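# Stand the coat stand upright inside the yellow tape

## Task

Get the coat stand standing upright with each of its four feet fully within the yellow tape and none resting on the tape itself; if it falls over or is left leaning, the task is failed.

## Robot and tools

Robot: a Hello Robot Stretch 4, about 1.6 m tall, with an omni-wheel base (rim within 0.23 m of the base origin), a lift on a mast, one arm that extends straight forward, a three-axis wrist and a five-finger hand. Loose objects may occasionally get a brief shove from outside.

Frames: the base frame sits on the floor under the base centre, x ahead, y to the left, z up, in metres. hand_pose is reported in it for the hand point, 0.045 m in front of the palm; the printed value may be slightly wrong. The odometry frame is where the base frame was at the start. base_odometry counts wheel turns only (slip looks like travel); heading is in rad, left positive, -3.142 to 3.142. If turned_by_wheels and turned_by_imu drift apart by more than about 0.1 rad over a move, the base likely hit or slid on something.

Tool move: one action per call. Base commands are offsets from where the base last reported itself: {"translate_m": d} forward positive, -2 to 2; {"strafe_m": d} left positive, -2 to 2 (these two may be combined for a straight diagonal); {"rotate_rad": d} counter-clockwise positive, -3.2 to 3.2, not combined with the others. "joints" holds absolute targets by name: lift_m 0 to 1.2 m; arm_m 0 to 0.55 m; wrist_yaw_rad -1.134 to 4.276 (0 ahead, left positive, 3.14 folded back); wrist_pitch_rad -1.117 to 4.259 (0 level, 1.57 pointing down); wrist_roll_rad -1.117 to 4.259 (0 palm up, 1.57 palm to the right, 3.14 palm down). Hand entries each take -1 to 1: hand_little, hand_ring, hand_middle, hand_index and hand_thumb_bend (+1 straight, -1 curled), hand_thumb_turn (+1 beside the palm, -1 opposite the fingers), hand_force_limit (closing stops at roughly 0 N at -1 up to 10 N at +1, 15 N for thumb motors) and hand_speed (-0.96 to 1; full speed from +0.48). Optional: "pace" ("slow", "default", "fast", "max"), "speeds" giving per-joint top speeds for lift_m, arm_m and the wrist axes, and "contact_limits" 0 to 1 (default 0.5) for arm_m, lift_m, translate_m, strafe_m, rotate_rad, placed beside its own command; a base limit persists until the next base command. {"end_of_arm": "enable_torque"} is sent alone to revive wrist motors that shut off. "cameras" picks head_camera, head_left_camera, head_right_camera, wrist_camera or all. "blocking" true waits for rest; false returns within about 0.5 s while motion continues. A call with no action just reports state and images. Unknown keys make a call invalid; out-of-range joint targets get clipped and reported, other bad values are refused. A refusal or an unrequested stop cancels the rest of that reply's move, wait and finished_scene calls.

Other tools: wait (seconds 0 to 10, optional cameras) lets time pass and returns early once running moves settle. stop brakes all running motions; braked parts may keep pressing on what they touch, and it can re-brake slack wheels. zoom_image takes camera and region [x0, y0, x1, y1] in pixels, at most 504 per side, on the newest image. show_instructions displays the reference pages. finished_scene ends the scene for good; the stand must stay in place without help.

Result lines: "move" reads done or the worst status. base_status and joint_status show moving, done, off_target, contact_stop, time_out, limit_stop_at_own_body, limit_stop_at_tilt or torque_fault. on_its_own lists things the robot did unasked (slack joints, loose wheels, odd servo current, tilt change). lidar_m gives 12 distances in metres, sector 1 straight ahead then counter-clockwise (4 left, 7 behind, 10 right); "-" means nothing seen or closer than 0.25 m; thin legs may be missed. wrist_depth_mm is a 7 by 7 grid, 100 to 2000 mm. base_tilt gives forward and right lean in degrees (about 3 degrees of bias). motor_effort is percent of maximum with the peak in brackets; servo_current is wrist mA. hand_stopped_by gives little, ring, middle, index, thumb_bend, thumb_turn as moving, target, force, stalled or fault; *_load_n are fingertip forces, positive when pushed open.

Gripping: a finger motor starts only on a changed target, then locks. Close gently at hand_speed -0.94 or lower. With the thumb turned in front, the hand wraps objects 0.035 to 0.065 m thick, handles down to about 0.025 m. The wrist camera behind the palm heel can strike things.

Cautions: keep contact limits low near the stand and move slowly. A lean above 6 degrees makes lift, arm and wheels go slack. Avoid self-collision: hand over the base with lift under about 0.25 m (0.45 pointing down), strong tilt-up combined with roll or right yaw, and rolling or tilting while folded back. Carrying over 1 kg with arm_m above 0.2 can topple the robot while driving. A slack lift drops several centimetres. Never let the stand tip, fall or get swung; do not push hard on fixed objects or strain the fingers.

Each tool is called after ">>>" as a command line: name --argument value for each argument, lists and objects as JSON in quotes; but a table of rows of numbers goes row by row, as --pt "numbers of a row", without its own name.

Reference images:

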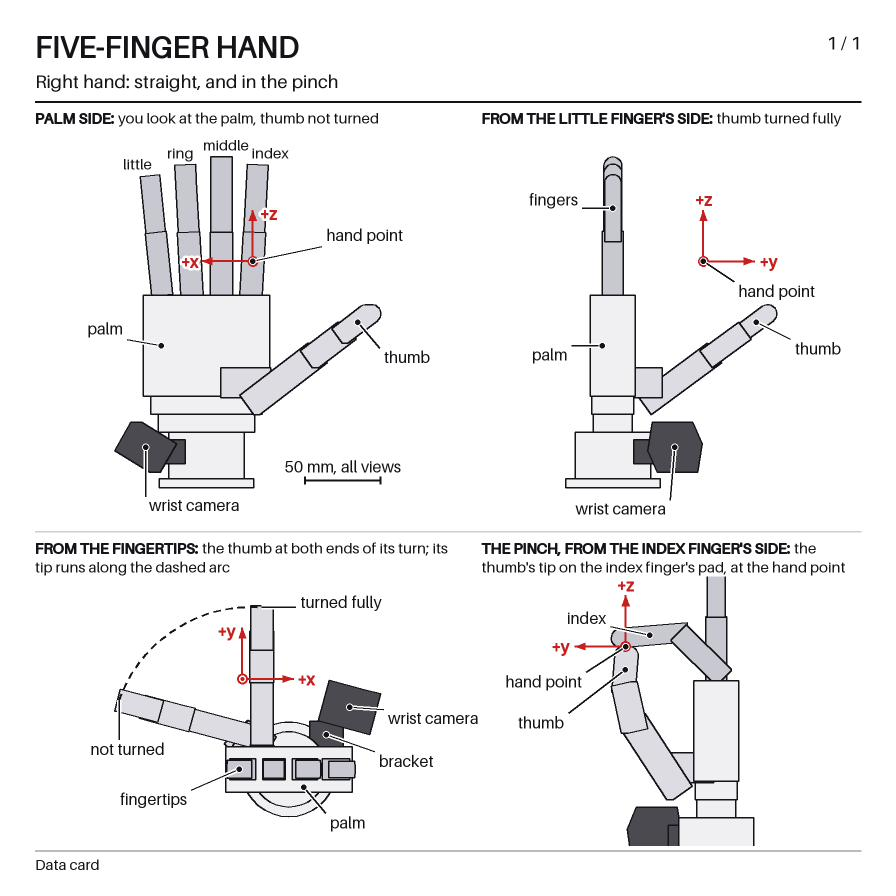

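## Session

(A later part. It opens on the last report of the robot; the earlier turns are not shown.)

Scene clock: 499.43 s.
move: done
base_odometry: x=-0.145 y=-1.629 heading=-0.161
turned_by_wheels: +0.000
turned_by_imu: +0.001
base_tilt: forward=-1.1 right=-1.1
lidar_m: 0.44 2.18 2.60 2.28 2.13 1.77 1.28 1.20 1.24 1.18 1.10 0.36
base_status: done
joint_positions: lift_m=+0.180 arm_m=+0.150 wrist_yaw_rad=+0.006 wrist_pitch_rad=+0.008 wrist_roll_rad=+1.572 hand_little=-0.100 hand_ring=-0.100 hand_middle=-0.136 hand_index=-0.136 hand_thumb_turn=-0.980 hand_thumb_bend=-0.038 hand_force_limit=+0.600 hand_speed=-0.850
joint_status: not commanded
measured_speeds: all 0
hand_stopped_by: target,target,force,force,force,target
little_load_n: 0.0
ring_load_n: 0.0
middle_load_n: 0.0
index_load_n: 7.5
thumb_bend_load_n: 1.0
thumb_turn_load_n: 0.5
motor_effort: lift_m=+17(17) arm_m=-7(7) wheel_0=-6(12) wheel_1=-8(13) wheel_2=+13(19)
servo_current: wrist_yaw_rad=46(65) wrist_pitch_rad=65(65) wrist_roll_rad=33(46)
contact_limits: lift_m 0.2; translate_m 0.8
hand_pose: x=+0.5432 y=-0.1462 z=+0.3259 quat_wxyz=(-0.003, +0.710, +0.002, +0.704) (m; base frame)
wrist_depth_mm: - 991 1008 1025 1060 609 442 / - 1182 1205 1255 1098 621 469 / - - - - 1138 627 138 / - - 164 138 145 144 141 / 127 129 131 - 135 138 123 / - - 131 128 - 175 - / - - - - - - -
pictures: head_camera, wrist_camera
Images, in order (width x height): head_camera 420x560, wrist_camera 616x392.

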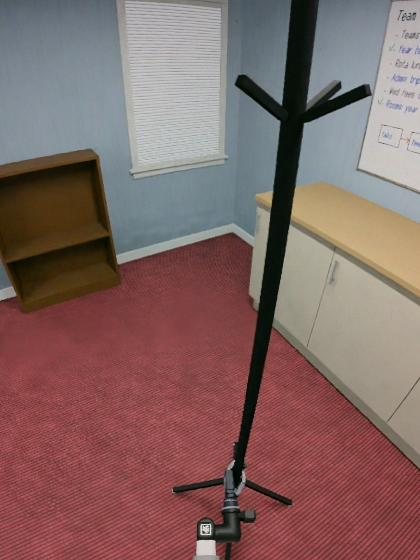

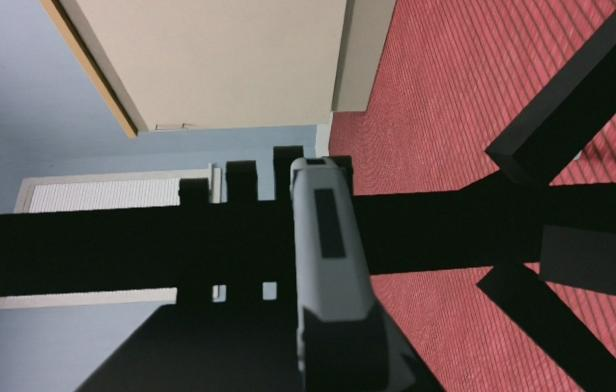

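>>> move --base '{"translate_m": -0.2}' --pace "slow" --contact_limits '{"translate_m": 0.6}' --cameras '["wrist_camera","head_camera","head_right_camera"]'

>>> zoom_image --camera "head_right_camera" --region '[90, 310, 340, 560]'

Scene clock: 505.67 s.
move: done
base_odometry: x=-0.341 y=-1.597 heading=-0.161
turned_by_wheels: +0.000
turned_by_imu: +0.004
base_tilt: forward=-1.1 right=-1.1
lidar_m: 0.45 2.35 2.79 2.16 2.05 1.48 1.06 1.02 1.08 1.52 1.20 0.37
base_status: done
joint_positions: lift_m=+0.180 arm_m=+0.150 wrist_yaw_rad=+0.006 wrist_pitch_rad=+0.008 wrist_roll_rad=+1.572 hand_little=-0.100 hand_ring=-0.100 hand_middle=-0.136 hand_index=-0.135 hand_thumb_turn=-0.980 hand_thumb_bend=-0.038 hand_force_limit=+0.600 hand_speed=-0.850
joint_status: not commanded
measured_speeds: all 0
hand_stopped_by: target,target,force,force,force,target
little_load_n: 0.0
ring_load_n: 0.5
middle_load_n: 0.5
index_load_n: 6.5
thumb_bend_load_n: 0.0
thumb_turn_load_n: 0.0
motor_effort: lift_m=+17(17) arm_m=-7(7) wheel_0=-6(10) wheel_1=-7(13) wheel_2=+15(21)
servo_current: wrist_yaw_rad=46(59) wrist_pitch_rad=59(72) wrist_roll_rad=33(46)
contact_limits: lift_m 0.2; translate_m 0.6
hand_pose: x=+0.5432 y=-0.1462 z=+0.3259 quat_wxyz=(-0.003, +0.710, +0.002, +0.704) (m; base frame)
wrist_depth_mm: - 1098 1138 1160 1060 609 442 / - 1397 1366 1464 1078 609 469 / - - - - 1118 634 138 / - - 164 139 145 144 141 / 127 129 131 - 135 138 138 / - - 131 128 - 175 - / - - - - - - 466
pictures: head_camera, head_right_camera, wrist_camera
Images, in order (width x height): head_camera 420x560, head_right_camera 420x672, wrist_camera 616x392.

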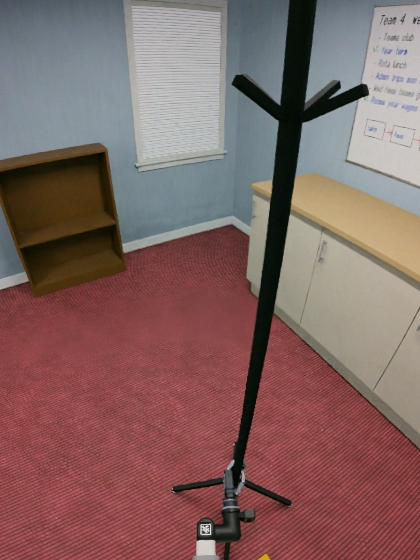

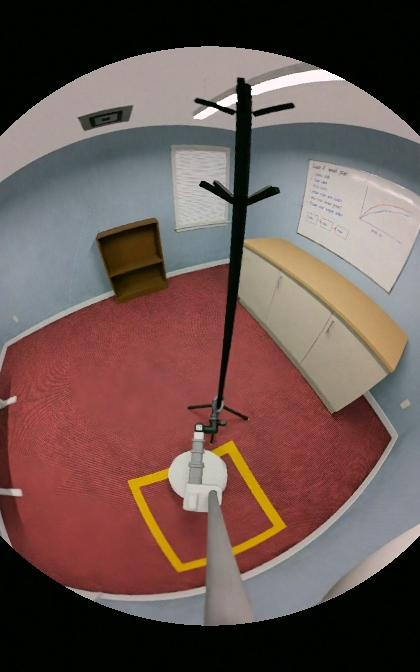

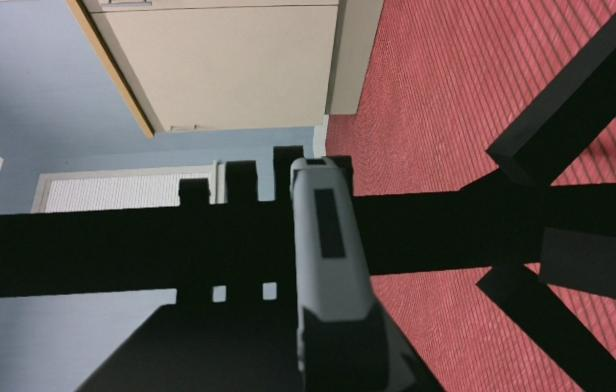

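Scaled by 2.016 from the camera's 420x672 image, which has a finer 600x960 frame.

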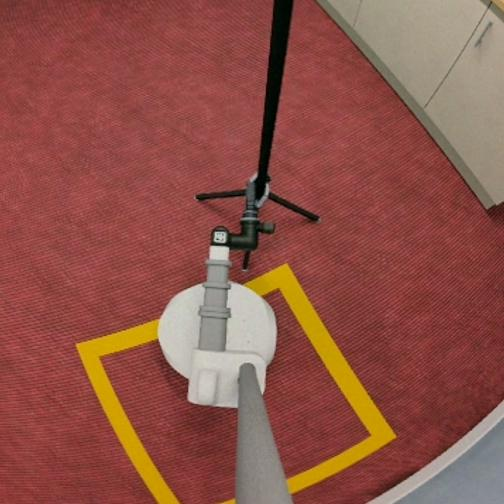

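>>> move --base '{"translate_m": -0.35}' --pace "slow" --contact_limits '{"translate_m": 0.6}' --cameras '["wrist_camera","head_camera","head_right_camera", "head_left_camera"]'

>>> zoom_image --camera "head_right_camera" --region '[90, 310, 340, 560]'

>>> zoom_image --camera "head_left_camera" --region '[90, 310, 340, 560]'

Scene clock: 518.83 s.
move: done
base_odometry: x=-0.686 y=-1.541 heading=-0.161
turned_by_wheels: +0.000
turned_by_imu: +0.005
base_tilt: forward=-1.1 right=-1.1
lidar_m: 0.43 2.65 3.12 1.96 1.93 1.08 0.76 0.74 0.79 1.11 1.36 0.37
base_status: done
joint_positions: lift_m=+0.180 arm_m=+0.150 wrist_yaw_rad=+0.006 wrist_pitch_rad=+0.008 wrist_roll_rad=+1.572 hand_little=-0.100 hand_ring=-0.100 hand_middle=-0.136 hand_index=-0.135 hand_thumb_turn=-0.980 hand_thumb_bend=-0.038 hand_force_limit=+0.600 hand_speed=-0.850
joint_status: not commanded
measured_speeds: all 0
hand_stopped_by: target,target,force,force,force,target
little_load_n: 0.0
ring_load_n: 0.0
middle_load_n: 1.0
index_load_n: 6.0
thumb_bend_load_n: 0.0
thumb_turn_load_n: 0.0
motor_effort: lift_m=+17(18) arm_m=-7(7) wheel_0=-6(10) wheel_1=-8(13) wheel_2=+16(22)
servo_current: wrist_yaw_rad=52(72) wrist_pitch_rad=59(72) wrist_roll_rad=39(46)
contact_limits: lift_m 0.2; translate_m 0.6
hand_pose: x=+0.5432 y=-0.1462 z=+0.3259 quat_wxyz=(-0.003, +0.710, +0.002, +0.704) (m; base frame)
wrist_depth_mm: - 1336 1366 1397 1060 609 442 / - - 1618 1708 1118 621 466 / - - - 1983 1118 621 136 / - - 164 139 145 144 140 / 127 129 131 - 135 138 138 / - - 136 128 - 549 154 / - - - - - - 469
pictures: head_camera, head_left_camera, head_right_camera, wrist_camera
Images, in order (width x height): head_camera 420x560, head_left_camera 420x672, head_right_camera 420x672, wrist_camera 616x392.

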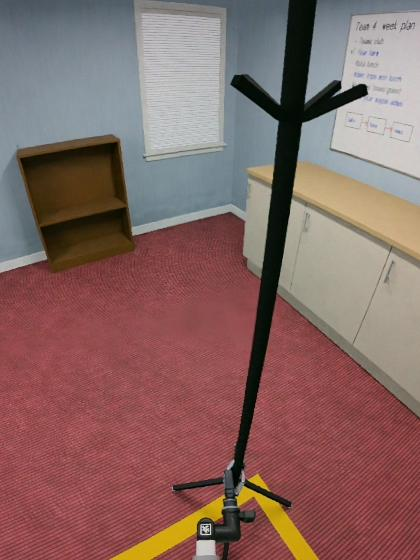

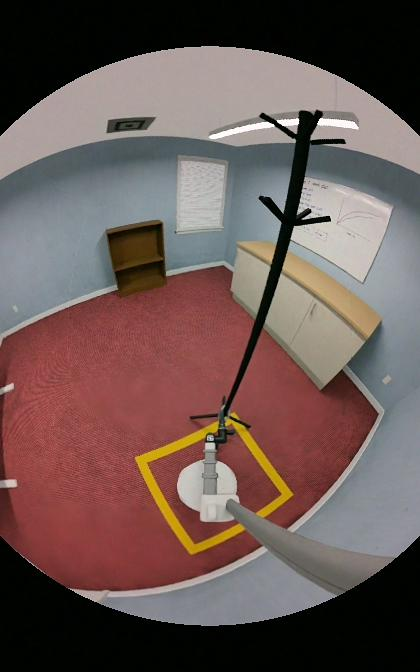

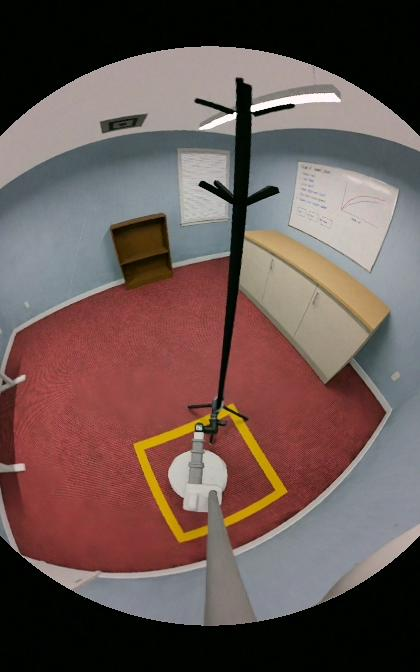

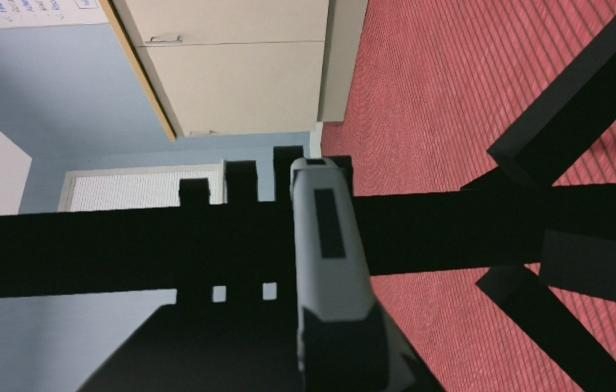

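Scaled by 2.016 from the camera's 420x672 image, which has a finer 600x960 frame.

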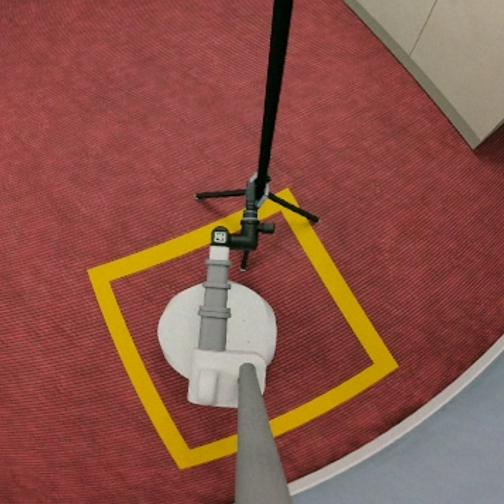

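Scaled by 2.016 from the camera's 420x672 image, which has a finer 600x960 frame.

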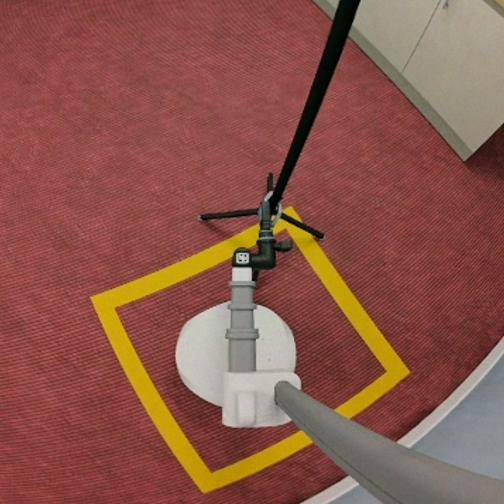

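>>> move --base '{"translate_m": -0.25, "strafe_m": 0.04}' --pace "slow" --contact_limits '{"translate_m": 0.6, "strafe_m": 0.6}' --cameras '["head_right_camera", "wrist_camera", "head_left_camera"]'

"contact_limits": translate_m and strafe_m are given together and make one move, which takes one limit: state it under one of them only
Scene clock: 530.67 s.
base_odometry: x=-0.686 y=-1.541 heading=-0.161
turned_by_wheels: +0.000
turned_by_imu: +0.001
base_tilt: forward=-1.2 right=-1.0
lidar_m: 0.44 2.67 3.11 1.97 1.94 1.07 0.76 0.75 0.78 1.11 1.39 0.45
base_status: done
joint_positions: lift_m=+0.180 arm_m=+0.150 wrist_yaw_rad=+0.006 wrist_pitch_rad=+0.008 wrist_roll_rad=+1.572 hand_little=-0.100 hand_ring=-0.100 hand_middle=-0.136 hand_index=-0.135 hand_thumb_turn=-0.980 hand_thumb_bend=-0.038 hand_force_limit=+0.600 hand_speed=-0.850
joint_status: not commanded
measured_speeds: all 0
hand_stopped_by: target,target,force,force,force,target
little_load_n: 0.0
ring_load_n: 0.0
middle_load_n: 0.5
index_load_n: 6.0
thumb_bend_load_n: 0.0
thumb_turn_load_n: 0.0
motor_effort: lift_m=+17(18) arm_m=-7(7) wheel_0=-6(10) wheel_1=-8(13) wheel_2=+16(22)
servo_current: wrist_yaw_rad=39(72) wrist_pitch_rad=65(72) wrist_roll_rad=33(46)
contact_limits: lift_m 0.2; translate_m 0.6
hand_pose: x=+0.5432 y=-0.1462 z=+0.3259 quat_wxyz=(-0.003, +0.710, +0.002, +0.704) (m; base frame)
wrist_depth_mm: - 1336 1366 1430 1060 615 442 / - - 1661 1708 1098 621 473 / - - - 1983 1118 627 137 / - - 164 139 145 144 140 / 127 128 131 - 135 138 138 / - - 135 128 - 544 154 / - - - - - - 473
pictures: none

>>> move --base '{"translate_m": -0.25, "strafe_m": 0.04}' --pace "slow" --contact_limits '{"translate_m": 0.6}' --cameras '["head_right_camera", "wrist_camera", "head_left_camera"]'

>>> zoom_image --camera "head_right_camera" --region '[90, 310, 340, 560]'

Scene clock: 535.83 s.
move: done
base_odometry: x=-0.926 y=-1.462 heading=-0.161
turned_by_wheels: +0.000
turned_by_imu: +0.002
base_tilt: forward=-1.2 right=-1.1
lidar_m: 0.45 2.86 2.58 1.80 2.07 0.82 0.57 0.54 0.58 0.83 1.57 0.44
base_status: done
joint_positions: lift_m=+0.180 arm_m=+0.150 wrist_yaw_rad=+0.006 wrist_pitch_rad=+0.008 wrist_roll_rad=+1.572 hand_little=-0.100 hand_ring=-0.100 hand_middle=-0.136 hand_index=-0.135 hand_thumb_turn=-0.980 hand_thumb_bend=-0.038 hand_force_limit=+0.600 hand_speed=-0.850
joint_status: not commanded
measured_speeds: all 0
hand_stopped_by: target,target,force,force,force,target
little_load_n: 0.0
ring_load_n: 0.0
middle_load_n: 0.5
index_load_n: 7.5
thumb_bend_load_n: 1.5
thumb_turn_load_n: 0.0
motor_effort: lift_m=+17(18) arm_m=-7(7) wheel_0=-9(13) wheel_1=-7(11) wheel_2=+14(21)
servo_current: wrist_yaw_rad=46(59) wrist_pitch_rad=65(72) wrist_roll_rad=46(52)
contact_limits: lift_m 0.2; translate_m 0.6
hand_pose: x=+0.5432 y=-0.1462 z=+0.3259 quat_wxyz=(-0.003, +0.710, +0.002, +0.704) (m; base frame)
wrist_depth_mm: - 1618 1537 1618 1060 609 459 / - - 1863 1921 1098 621 466 / - - - - 1118 634 138 / - - 164 138 145 144 140 / 127 129 131 - 135 139 124 / - - 131 128 - 549 154 / - - - - - - 469
pictures: head_left_camera, head_right_camera, wrist_camera
Images, in order (width x height): head_left_camera 420x672, head_right_camera 420x672, wrist_camera 616x392.

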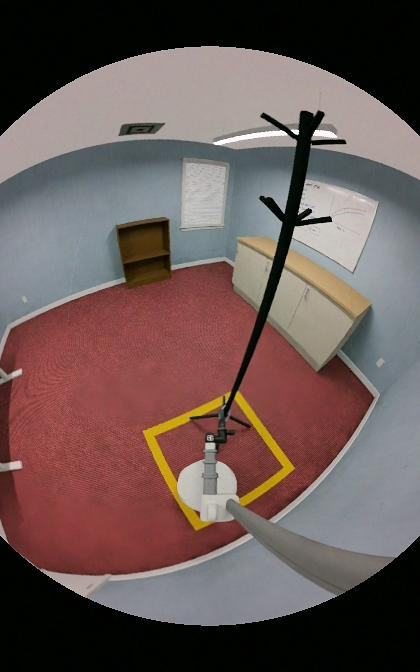

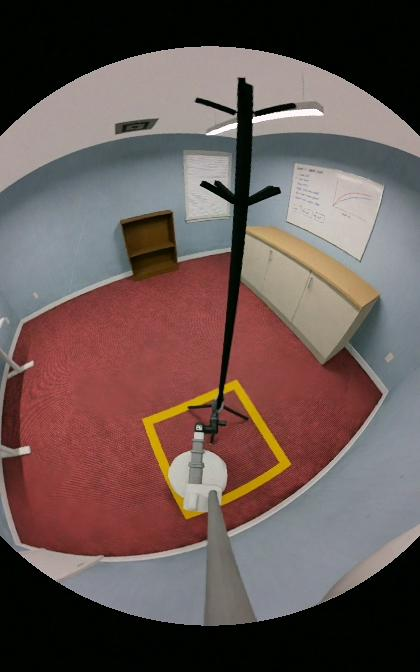

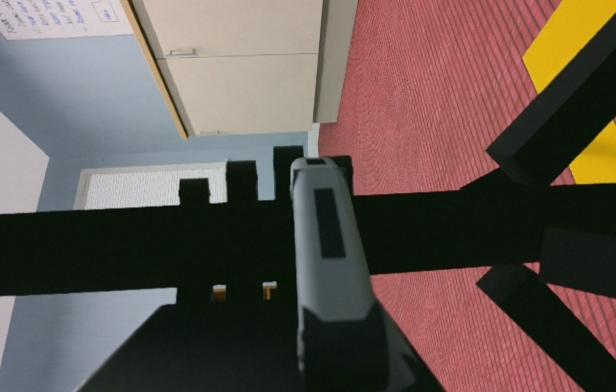

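Scaled by 2.016 from the camera's 420x672 image, which has a finer 600x960 frame.

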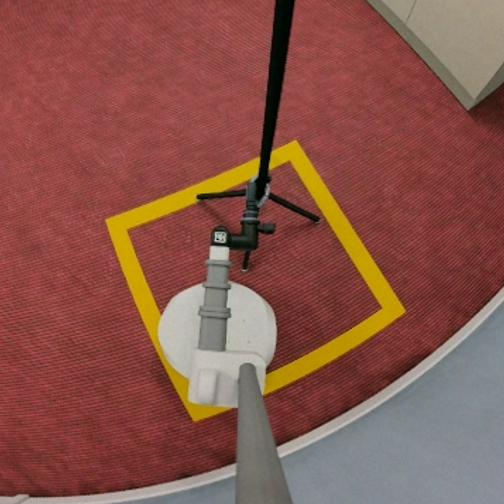

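>>> move --base '{"translate_m": -0.2, "strafe_m": 0.035}' --pace "slow" --contact_limits '{"translate_m": 0.6}' --cameras '["head_right_camera", "wrist_camera", "head_left_camera"]'

>>> zoom_image --camera "head_right_camera" --region '[90, 310, 340, 560]'

>>> zoom_image --camera "head_left_camera" --region '[90, 330, 340, 580]'

Scene clock: 548.20 s.
move: done
base_odometry: x=-1.117 y=-1.395 heading=-0.161
turned_by_wheels: +0.000
turned_by_imu: +0.002
base_tilt: forward=-1.1 right=-1.1
lidar_m: 0.42 3.04 2.30 1.75 1.49 0.55 0.43 0.39 0.42 0.60 1.71 0.38
base_status: done
joint_positions: lift_m=+0.180 arm_m=+0.150 wrist_yaw_rad=+0.006 wrist_pitch_rad=+0.008 wrist_roll_rad=+1.572 hand_little=-0.100 hand_ring=-0.100 hand_middle=-0.136 hand_index=-0.135 hand_thumb_turn=-0.980 hand_thumb_bend=-0.037 hand_force_limit=+0.600 hand_speed=-0.850
joint_status: not commanded
measured_speeds: all 0
hand_stopped_by: target,target,force,force,force,target
little_load_n: 0.0
ring_load_n: 0.0
middle_load_n: 0.0
index_load_n: 8.0
thumb_bend_load_n: 2.5
thumb_turn_load_n: 0.0
motor_effort: lift_m=+17(17) arm_m=-7(7) wheel_0=-10(14) wheel_1=-7(12) wheel_2=+14(19)
servo_current: wrist_yaw_rad=39(65) wrist_pitch_rad=59(72) wrist_roll_rad=33(52)
contact_limits: lift_m 0.2; translate_m 0.6
hand_pose: x=+0.5432 y=-0.1462 z=+0.3259 quat_wxyz=(-0.003, +0.710, +0.002, +0.704) (m; base frame)
wrist_depth_mm: - - 1661 1708 1060 647 442 / - - - - 1098 621 466 / - - - - 1118 627 138 / - - 165 138 144 145 141 / 127 129 131 - 135 138 123 / - - 131 128 - 549 - / - - - - - - 469
pictures: head_left_camera, head_right_camera, wrist_camera
Images, in order (width x height): head_left_camera 420x672, head_right_camera 420x672, wrist_camera 616x392.

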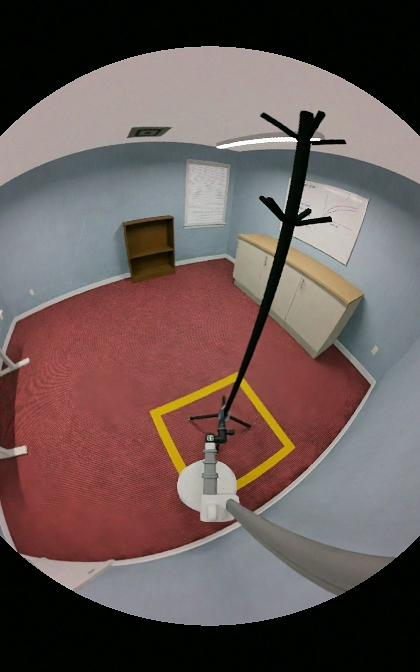

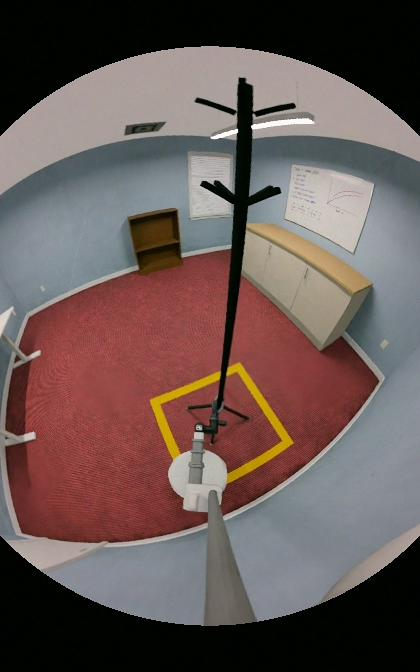

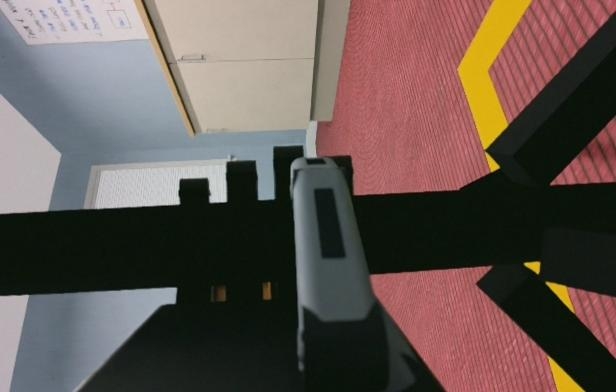

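Scaled by 2.016 from the camera's 420x672 image, which has a finer 600x960 frame.

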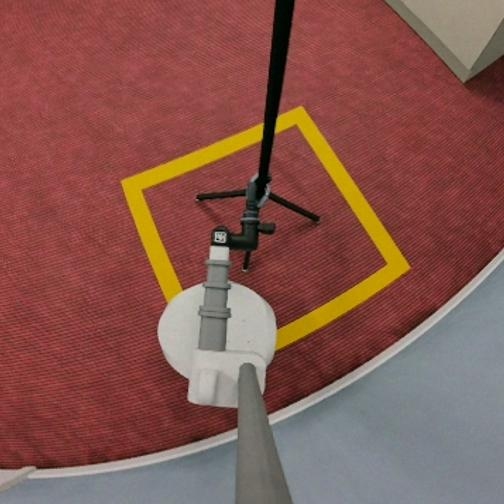

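Scaled by 2.016 from the camera's 420x672 image, which has a finer 600x960 frame.

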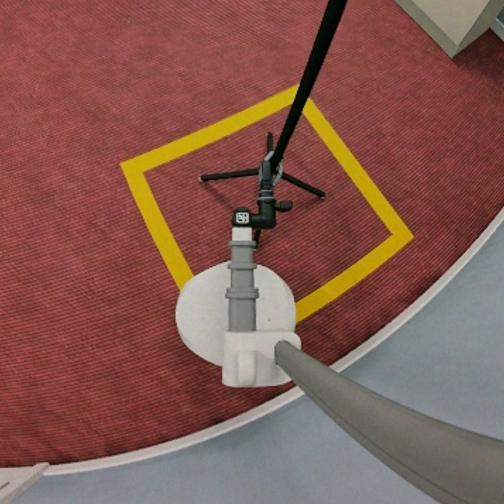

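>>> move --base '{"translate_m": -0.06}' --pace "slow" --contact_limits '{"translate_m": 0.6}'

>>> move --joints '{"hand_thumb_bend": 1, "hand_index": 1, "hand_middle": 1, "hand_ring": 1, "hand_little": 1, "hand_speed": -0.6}' --cameras '["head_right_camera", "wrist_camera", "head_left_camera"]'

>>> zoom_image --camera "head_left_camera" --region '[90, 330, 340, 580]'

Scene clock: 554.40 s.
move: done
base_odometry: x=-1.176 y=-1.386 heading=-0.161
turned_by_wheels: +0.000
turned_by_imu: +0.002
base_tilt: forward=-1.1 right=-1.1
lidar_m: 0.44 3.05 2.33 1.76 1.28 0.51 0.36 0.34 0.35 0.53 1.52 0.47
base_status: done
joint_positions: lift_m=+0.180 arm_m=+0.150 wrist_yaw_rad=+0.006 wrist_pitch_rad=+0.008 wrist_roll_rad=+1.572 hand_little=-0.100 hand_ring=-0.100 hand_middle=-0.136 hand_index=-0.135 hand_thumb_turn=-0.980 hand_thumb_bend=-0.037 hand_force_limit=+0.600 hand_speed=-0.850
joint_status: not commanded
measured_speeds: all 0
hand_stopped_by: target,target,force,force,force,target
little_load_n: 0.0
ring_load_n: 0.0
middle_load_n: 0.5
index_load_n: 8.5
thumb_bend_load_n: 1.5
thumb_turn_load_n: 0.0
motor_effort: lift_m=+17(17) arm_m=-7(7) wheel_0=-6(11) wheel_1=-8(14) wheel_2=+16(22)
servo_current: wrist_yaw_rad=59(59) wrist_pitch_rad=59(72) wrist_roll_rad=46(52)
contact_limits: lift_m 0.2; translate_m 0.6
hand_pose: x=+0.5432 y=-0.1462 z=+0.3259 quat_wxyz=(-0.003, +0.710, +0.002, +0.704) (m; base frame)
wrist_depth_mm: - - 1661 1808 1060 640 442 / - - - - 1098 621 469 / - - - - 1118 627 137 / - - 164 139 145 144 141 / 127 129 131 - 135 139 124 / - - 137 128 - 549 154 / - - - - - - 469
pictures: none

Scene clock: 556.70 s.
move: done
base_odometry: x=-1.176 y=-1.385 heading=-0.161
turned_by_wheels: +0.000
turned_by_imu: +0.000
base_tilt: forward=-1.1 right=-1.0
lidar_m: 0.41 3.08 2.31 1.74 1.32 0.51 0.38 0.34 0.35 0.53 1.53 0.46
base_status: not commanded
joint_positions: lift_m=+0.180 arm_m=+0.150 wrist_yaw_rad=+0.002 wrist_pitch_rad=+0.008 wrist_roll_rad=+1.572 hand_little=+1.000 hand_ring=+1.000 hand_middle=+1.000 hand_index=+1.000 hand_thumb_turn=-0.980 hand_thumb_bend=+1.000 hand_force_limit=+0.600 hand_speed=-0.600
joint_status: all done
measured_speeds: all 0
hand_stopped_by: target,target,target,target,target,target
little_load_n: 0.0
ring_load_n: 0.0
middle_load_n: 0.0
index_load_n: 0.0
thumb_bend_load_n: 0.0
thumb_turn_load_n: 0.5
motor_effort: lift_m=+17(18) arm_m=-7(7) wheel_0=-3(6) wheel_1=-5(8) wheel_2=+10(16)
servo_current: wrist_yaw_rad=46(59) wrist_pitch_rad=72(72) wrist_roll_rad=39(46)
contact_limits: lift_m 0.2; translate_m 0.6
hand_pose: x=+0.5427 y=-0.1470 z=+0.3259 quat_wxyz=(-0.001, +0.710, +0.000, +0.704) (m; base frame)
wrist_depth_mm: - - 1618 1618 960 640 436 / - - - 1863 891 615 466 / - - - - - 627 142 / - - - - - 155 146 / 133 135 136 - - 144 128 / - 135 136 127 - 157 156 / - - - - - - 162
pictures: head_left_camera, head_right_camera, wrist_camera
Images, in order (width x height): head_left_camera 420x672, head_right_camera 420x672, wrist_camera 616x392.

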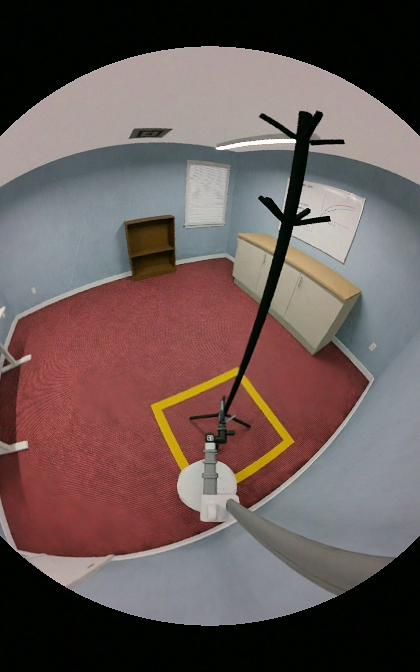

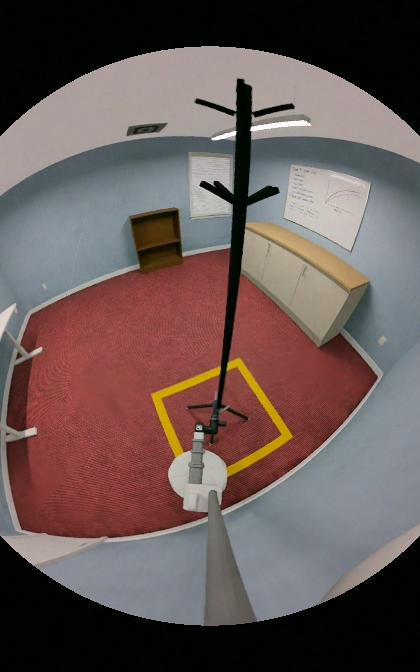

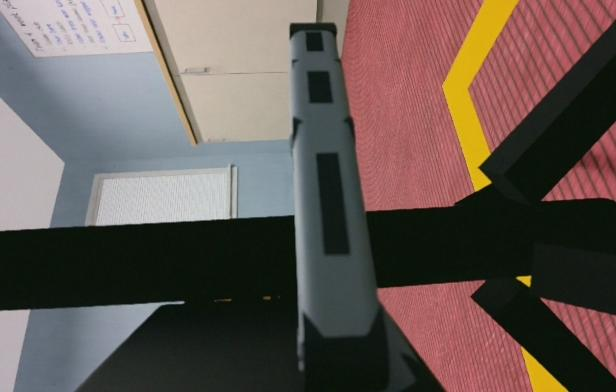

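Scaled by 2.016 from the camera's 420x672 image, which has a finer 600x960 frame.

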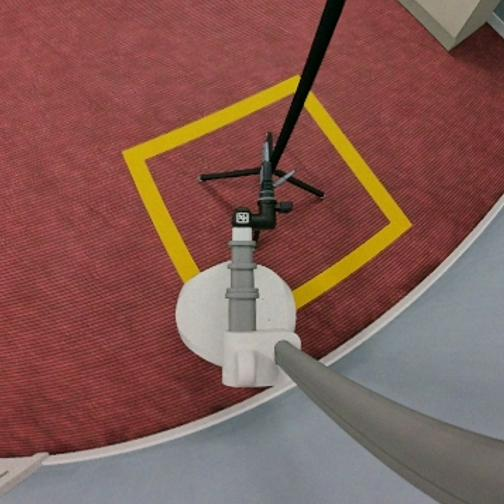

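>>> move --base '{"strafe_m": 0.012}' --pace "slow" --cameras '["wrist_camera"]'

>>> move --joints '{"arm_m": 0.09}' --pace "slow" --contact_limits '{"arm_m": 0.1}' --cameras '["wrist_camera", "head_left_camera"]'

Scene clock: 560.57 s.
move: done
base_odometry: x=-1.174 y=-1.374 heading=-0.161
turned_by_wheels: +0.000
turned_by_imu: +0.001
base_tilt: forward=-1.2 right=-1.0
lidar_m: 0.45 3.07 2.34 1.72 1.33 0.52 0.37 0.34 0.36 0.51 1.54 0.44
base_status: done
joint_positions: lift_m=+0.180 arm_m=+0.150 wrist_yaw_rad=+0.002 wrist_pitch_rad=+0.008 wrist_roll_rad=+1.572 hand_little=+1.000 hand_ring=+1.000 hand_middle=+1.000 hand_index=+1.000 hand_thumb_turn=-0.980 hand_thumb_bend=+1.000 hand_force_limit=+0.600 hand_speed=-0.600
joint_status: not commanded
measured_speeds: all 0
hand_stopped_by: target,target,target,target,target,target
little_load_n: 0.0
ring_load_n: 0.0
middle_load_n: 0.0
index_load_n: 0.0
thumb_bend_load_n: 0.0
thumb_turn_load_n: 0.0
motor_effort: lift_m=+16(17) arm_m=-7(7) wheel_0=-7(12) wheel_1=+9(14) wheel_2=+0(6)
servo_current: wrist_yaw_rad=46(52) wrist_pitch_rad=59(72) wrist_roll_rad=39(46)
contact_limits: lift_m 0.2
hand_pose: x=+0.5427 y=-0.1471 z=+0.3259 quat_wxyz=(-0.001, +0.710, +0.000, +0.704) (m; base frame)
wrist_depth_mm: - - 1661 1708 946 640 459 / - - - 1921 878 621 154 / - - - - - 634 143 / - - 143 143 143 148 146 / 131 133 136 143 - 149 128 / - - 167 128 - 163 159 / - - - - - - 492
pictures: wrist_camera
Images, in order (width x height): wrist_camera 616x392.

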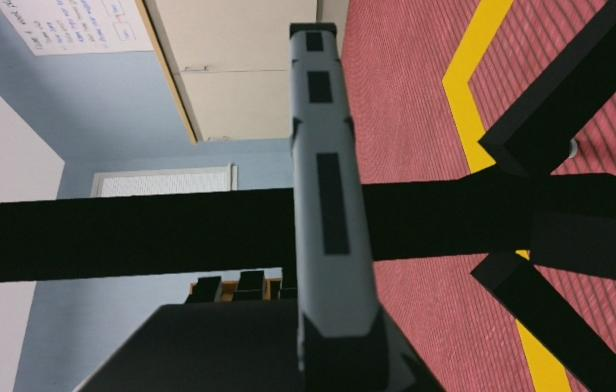

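Scene clock: 562.40 s.
move: done
base_odometry: x=-1.174 y=-1.374 heading=-0.161
turned_by_wheels: +0.000
turned_by_imu: +0.000
base_tilt: forward=-1.2 right=-1.1
lidar_m: 0.46 3.08 2.31 1.73 1.32 0.50 0.37 0.34 0.34 0.54 1.52 0.46
base_status: not commanded
joint_positions: lift_m=+0.180 arm_m=+0.090 wrist_yaw_rad=+0.002 wrist_pitch_rad=+0.008 wrist_roll_rad=+1.572 hand_little=+1.000 hand_ring=+1.000 hand_middle=+1.000 hand_index=+1.000 hand_thumb_turn=-0.980 hand_thumb_bend=+1.000 hand_force_limit=+0.600 hand_speed=-0.600
joint_status: all done
measured_speeds: all 0
hand_stopped_by: target,target,target,target,target,target
little_load_n: 0.0
ring_load_n: 0.0
middle_load_n: 0.5
index_load_n: 0.0
thumb_bend_load_n: 0.0
thumb_turn_load_n: 0.5
motor_effort: lift_m=+17(18) arm_m=-7(8) wheel_0=-7(7) wheel_1=+9(10) wheel_2=+1(1)
servo_current: wrist_yaw_rad=46(59) wrist_pitch_rad=65(72) wrist_roll_rad=46(46)
contact_limits: arm_m 0.1; lift_m 0.2
hand_pose: x=+0.4826 y=-0.1471 z=+0.3259 quat_wxyz=(-0.001, +0.710, +0.000, +0.704) (m; base frame)
wrist_depth_mm: - - 1708 1661 960 609 198 / - - - 105 891 544 200 / - - - - - 203 452 / - 200 200 200 - 204 418 / 196 - - 207 - 214 421 / - - 166 128 - 224 442 / - - - - - - 237
pictures: head_left_camera, wrist_camera
Images, in order (width x height): head_left_camera 420x672, wrist_camera 616x392.

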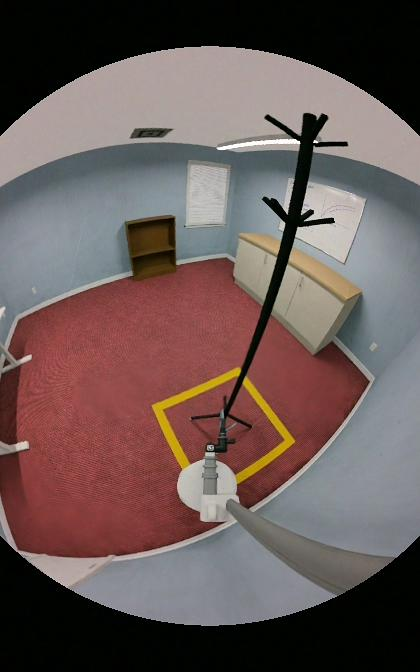

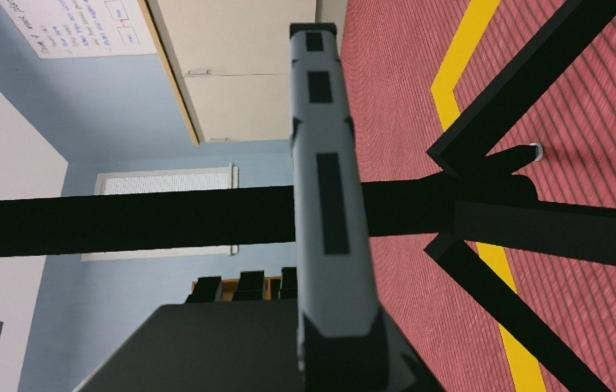

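>>> move --joints '{"arm_m": 0.01}' --pace "slow" --contact_limits '{"arm_m": 0.1}' --cameras '["all"]'

>>> zoom_image --camera "head_left_camera" --region '[90, 330, 340, 580]'

>>> zoom_image --camera "head_right_camera" --region '[90, 310, 340, 560]'

Scene clock: 566.77 s.
move: done
base_odometry: x=-1.174 y=-1.374 heading=-0.161
turned_by_wheels: +0.000
turned_by_imu: +0.001
base_tilt: forward=-1.2 right=-1.2
lidar_m: 0.45 3.07 2.32 1.73 1.34 0.49 0.37 0.35 0.35 0.53 1.50 0.37
base_status: not commanded
joint_positions: lift_m=+0.180 arm_m=+0.010 wrist_yaw_rad=+0.002 wrist_pitch_rad=+0.008 wrist_roll_rad=+1.572 hand_little=+1.000 hand_ring=+1.000 hand_middle=+1.000 hand_index=+1.000 hand_thumb_turn=-0.980 hand_thumb_bend=+1.000 hand_force_limit=+0.600 hand_speed=-0.600
joint_status: all done
measured_speeds: all 0
hand_stopped_by: target,target,target,target,target,target
little_load_n: 0.0
ring_load_n: 0.0
middle_load_n: 0.0
index_load_n: 0.0
thumb_bend_load_n: 0.0
thumb_turn_load_n: 0.5
motor_effort: lift_m=+17(18) arm_m=-7(9) wheel_0=-7(8) wheel_1=+9(10) wheel_2=+1(1)
servo_current: wrist_yaw_rad=46(59) wrist_pitch_rad=65(72) wrist_roll_rad=39(46)
contact_limits: arm_m 0.1; lift_m 0.2
hand_pose: x=+0.4026 y=-0.1471 z=+0.3259 quat_wxyz=(-0.001, +0.710, +0.000, +0.704) (m; base frame)
wrist_depth_mm: - - 1661 1708 960 609 404 / - - - 1921 891 285 445 / - - - - 285 559 455 / - 276 277 279 - 253 436 / - - - - - 574 442 / - - 167 128 - 317 462 / - - - - - - 427
pictures: head_camera, head_left_camera, head_right_camera, wrist_camera
Images, in order (width x height): head_camera 420x560, head_left_camera 420x672, head_right_camera 420x672, wrist_camera 616x392.

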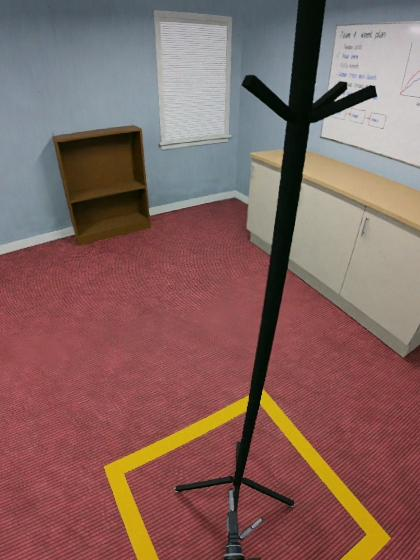

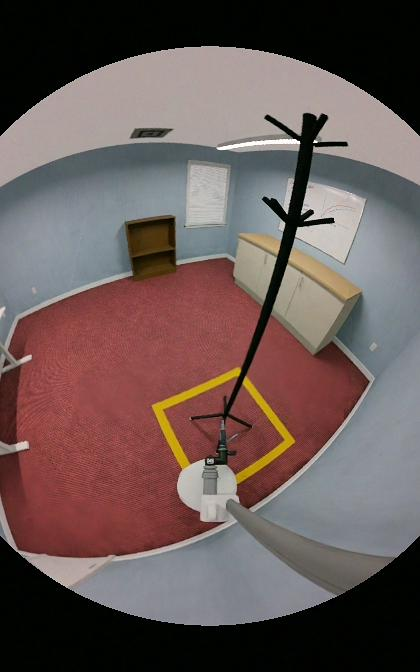

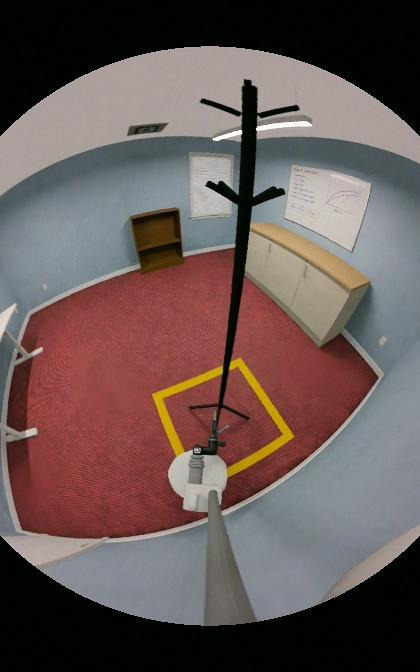

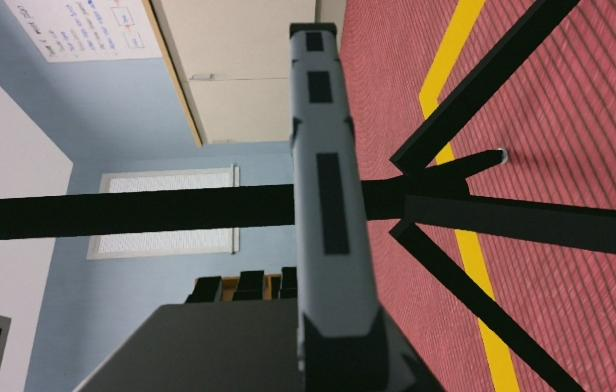

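Scaled by 2.016 from the camera's 420x672 image, which has a finer 600x960 frame.

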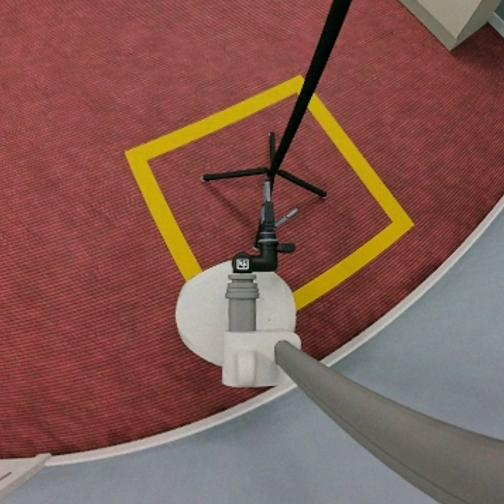

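Scaled by 2.016 from the camera's 420x672 image, which has a finer 600x960 frame.

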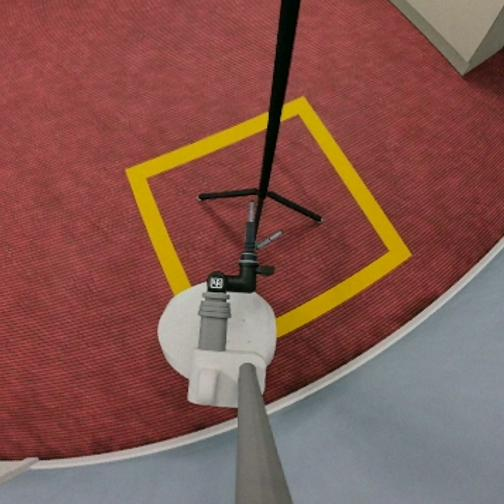

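>>> finished_scene

The scene is finished: the task was done.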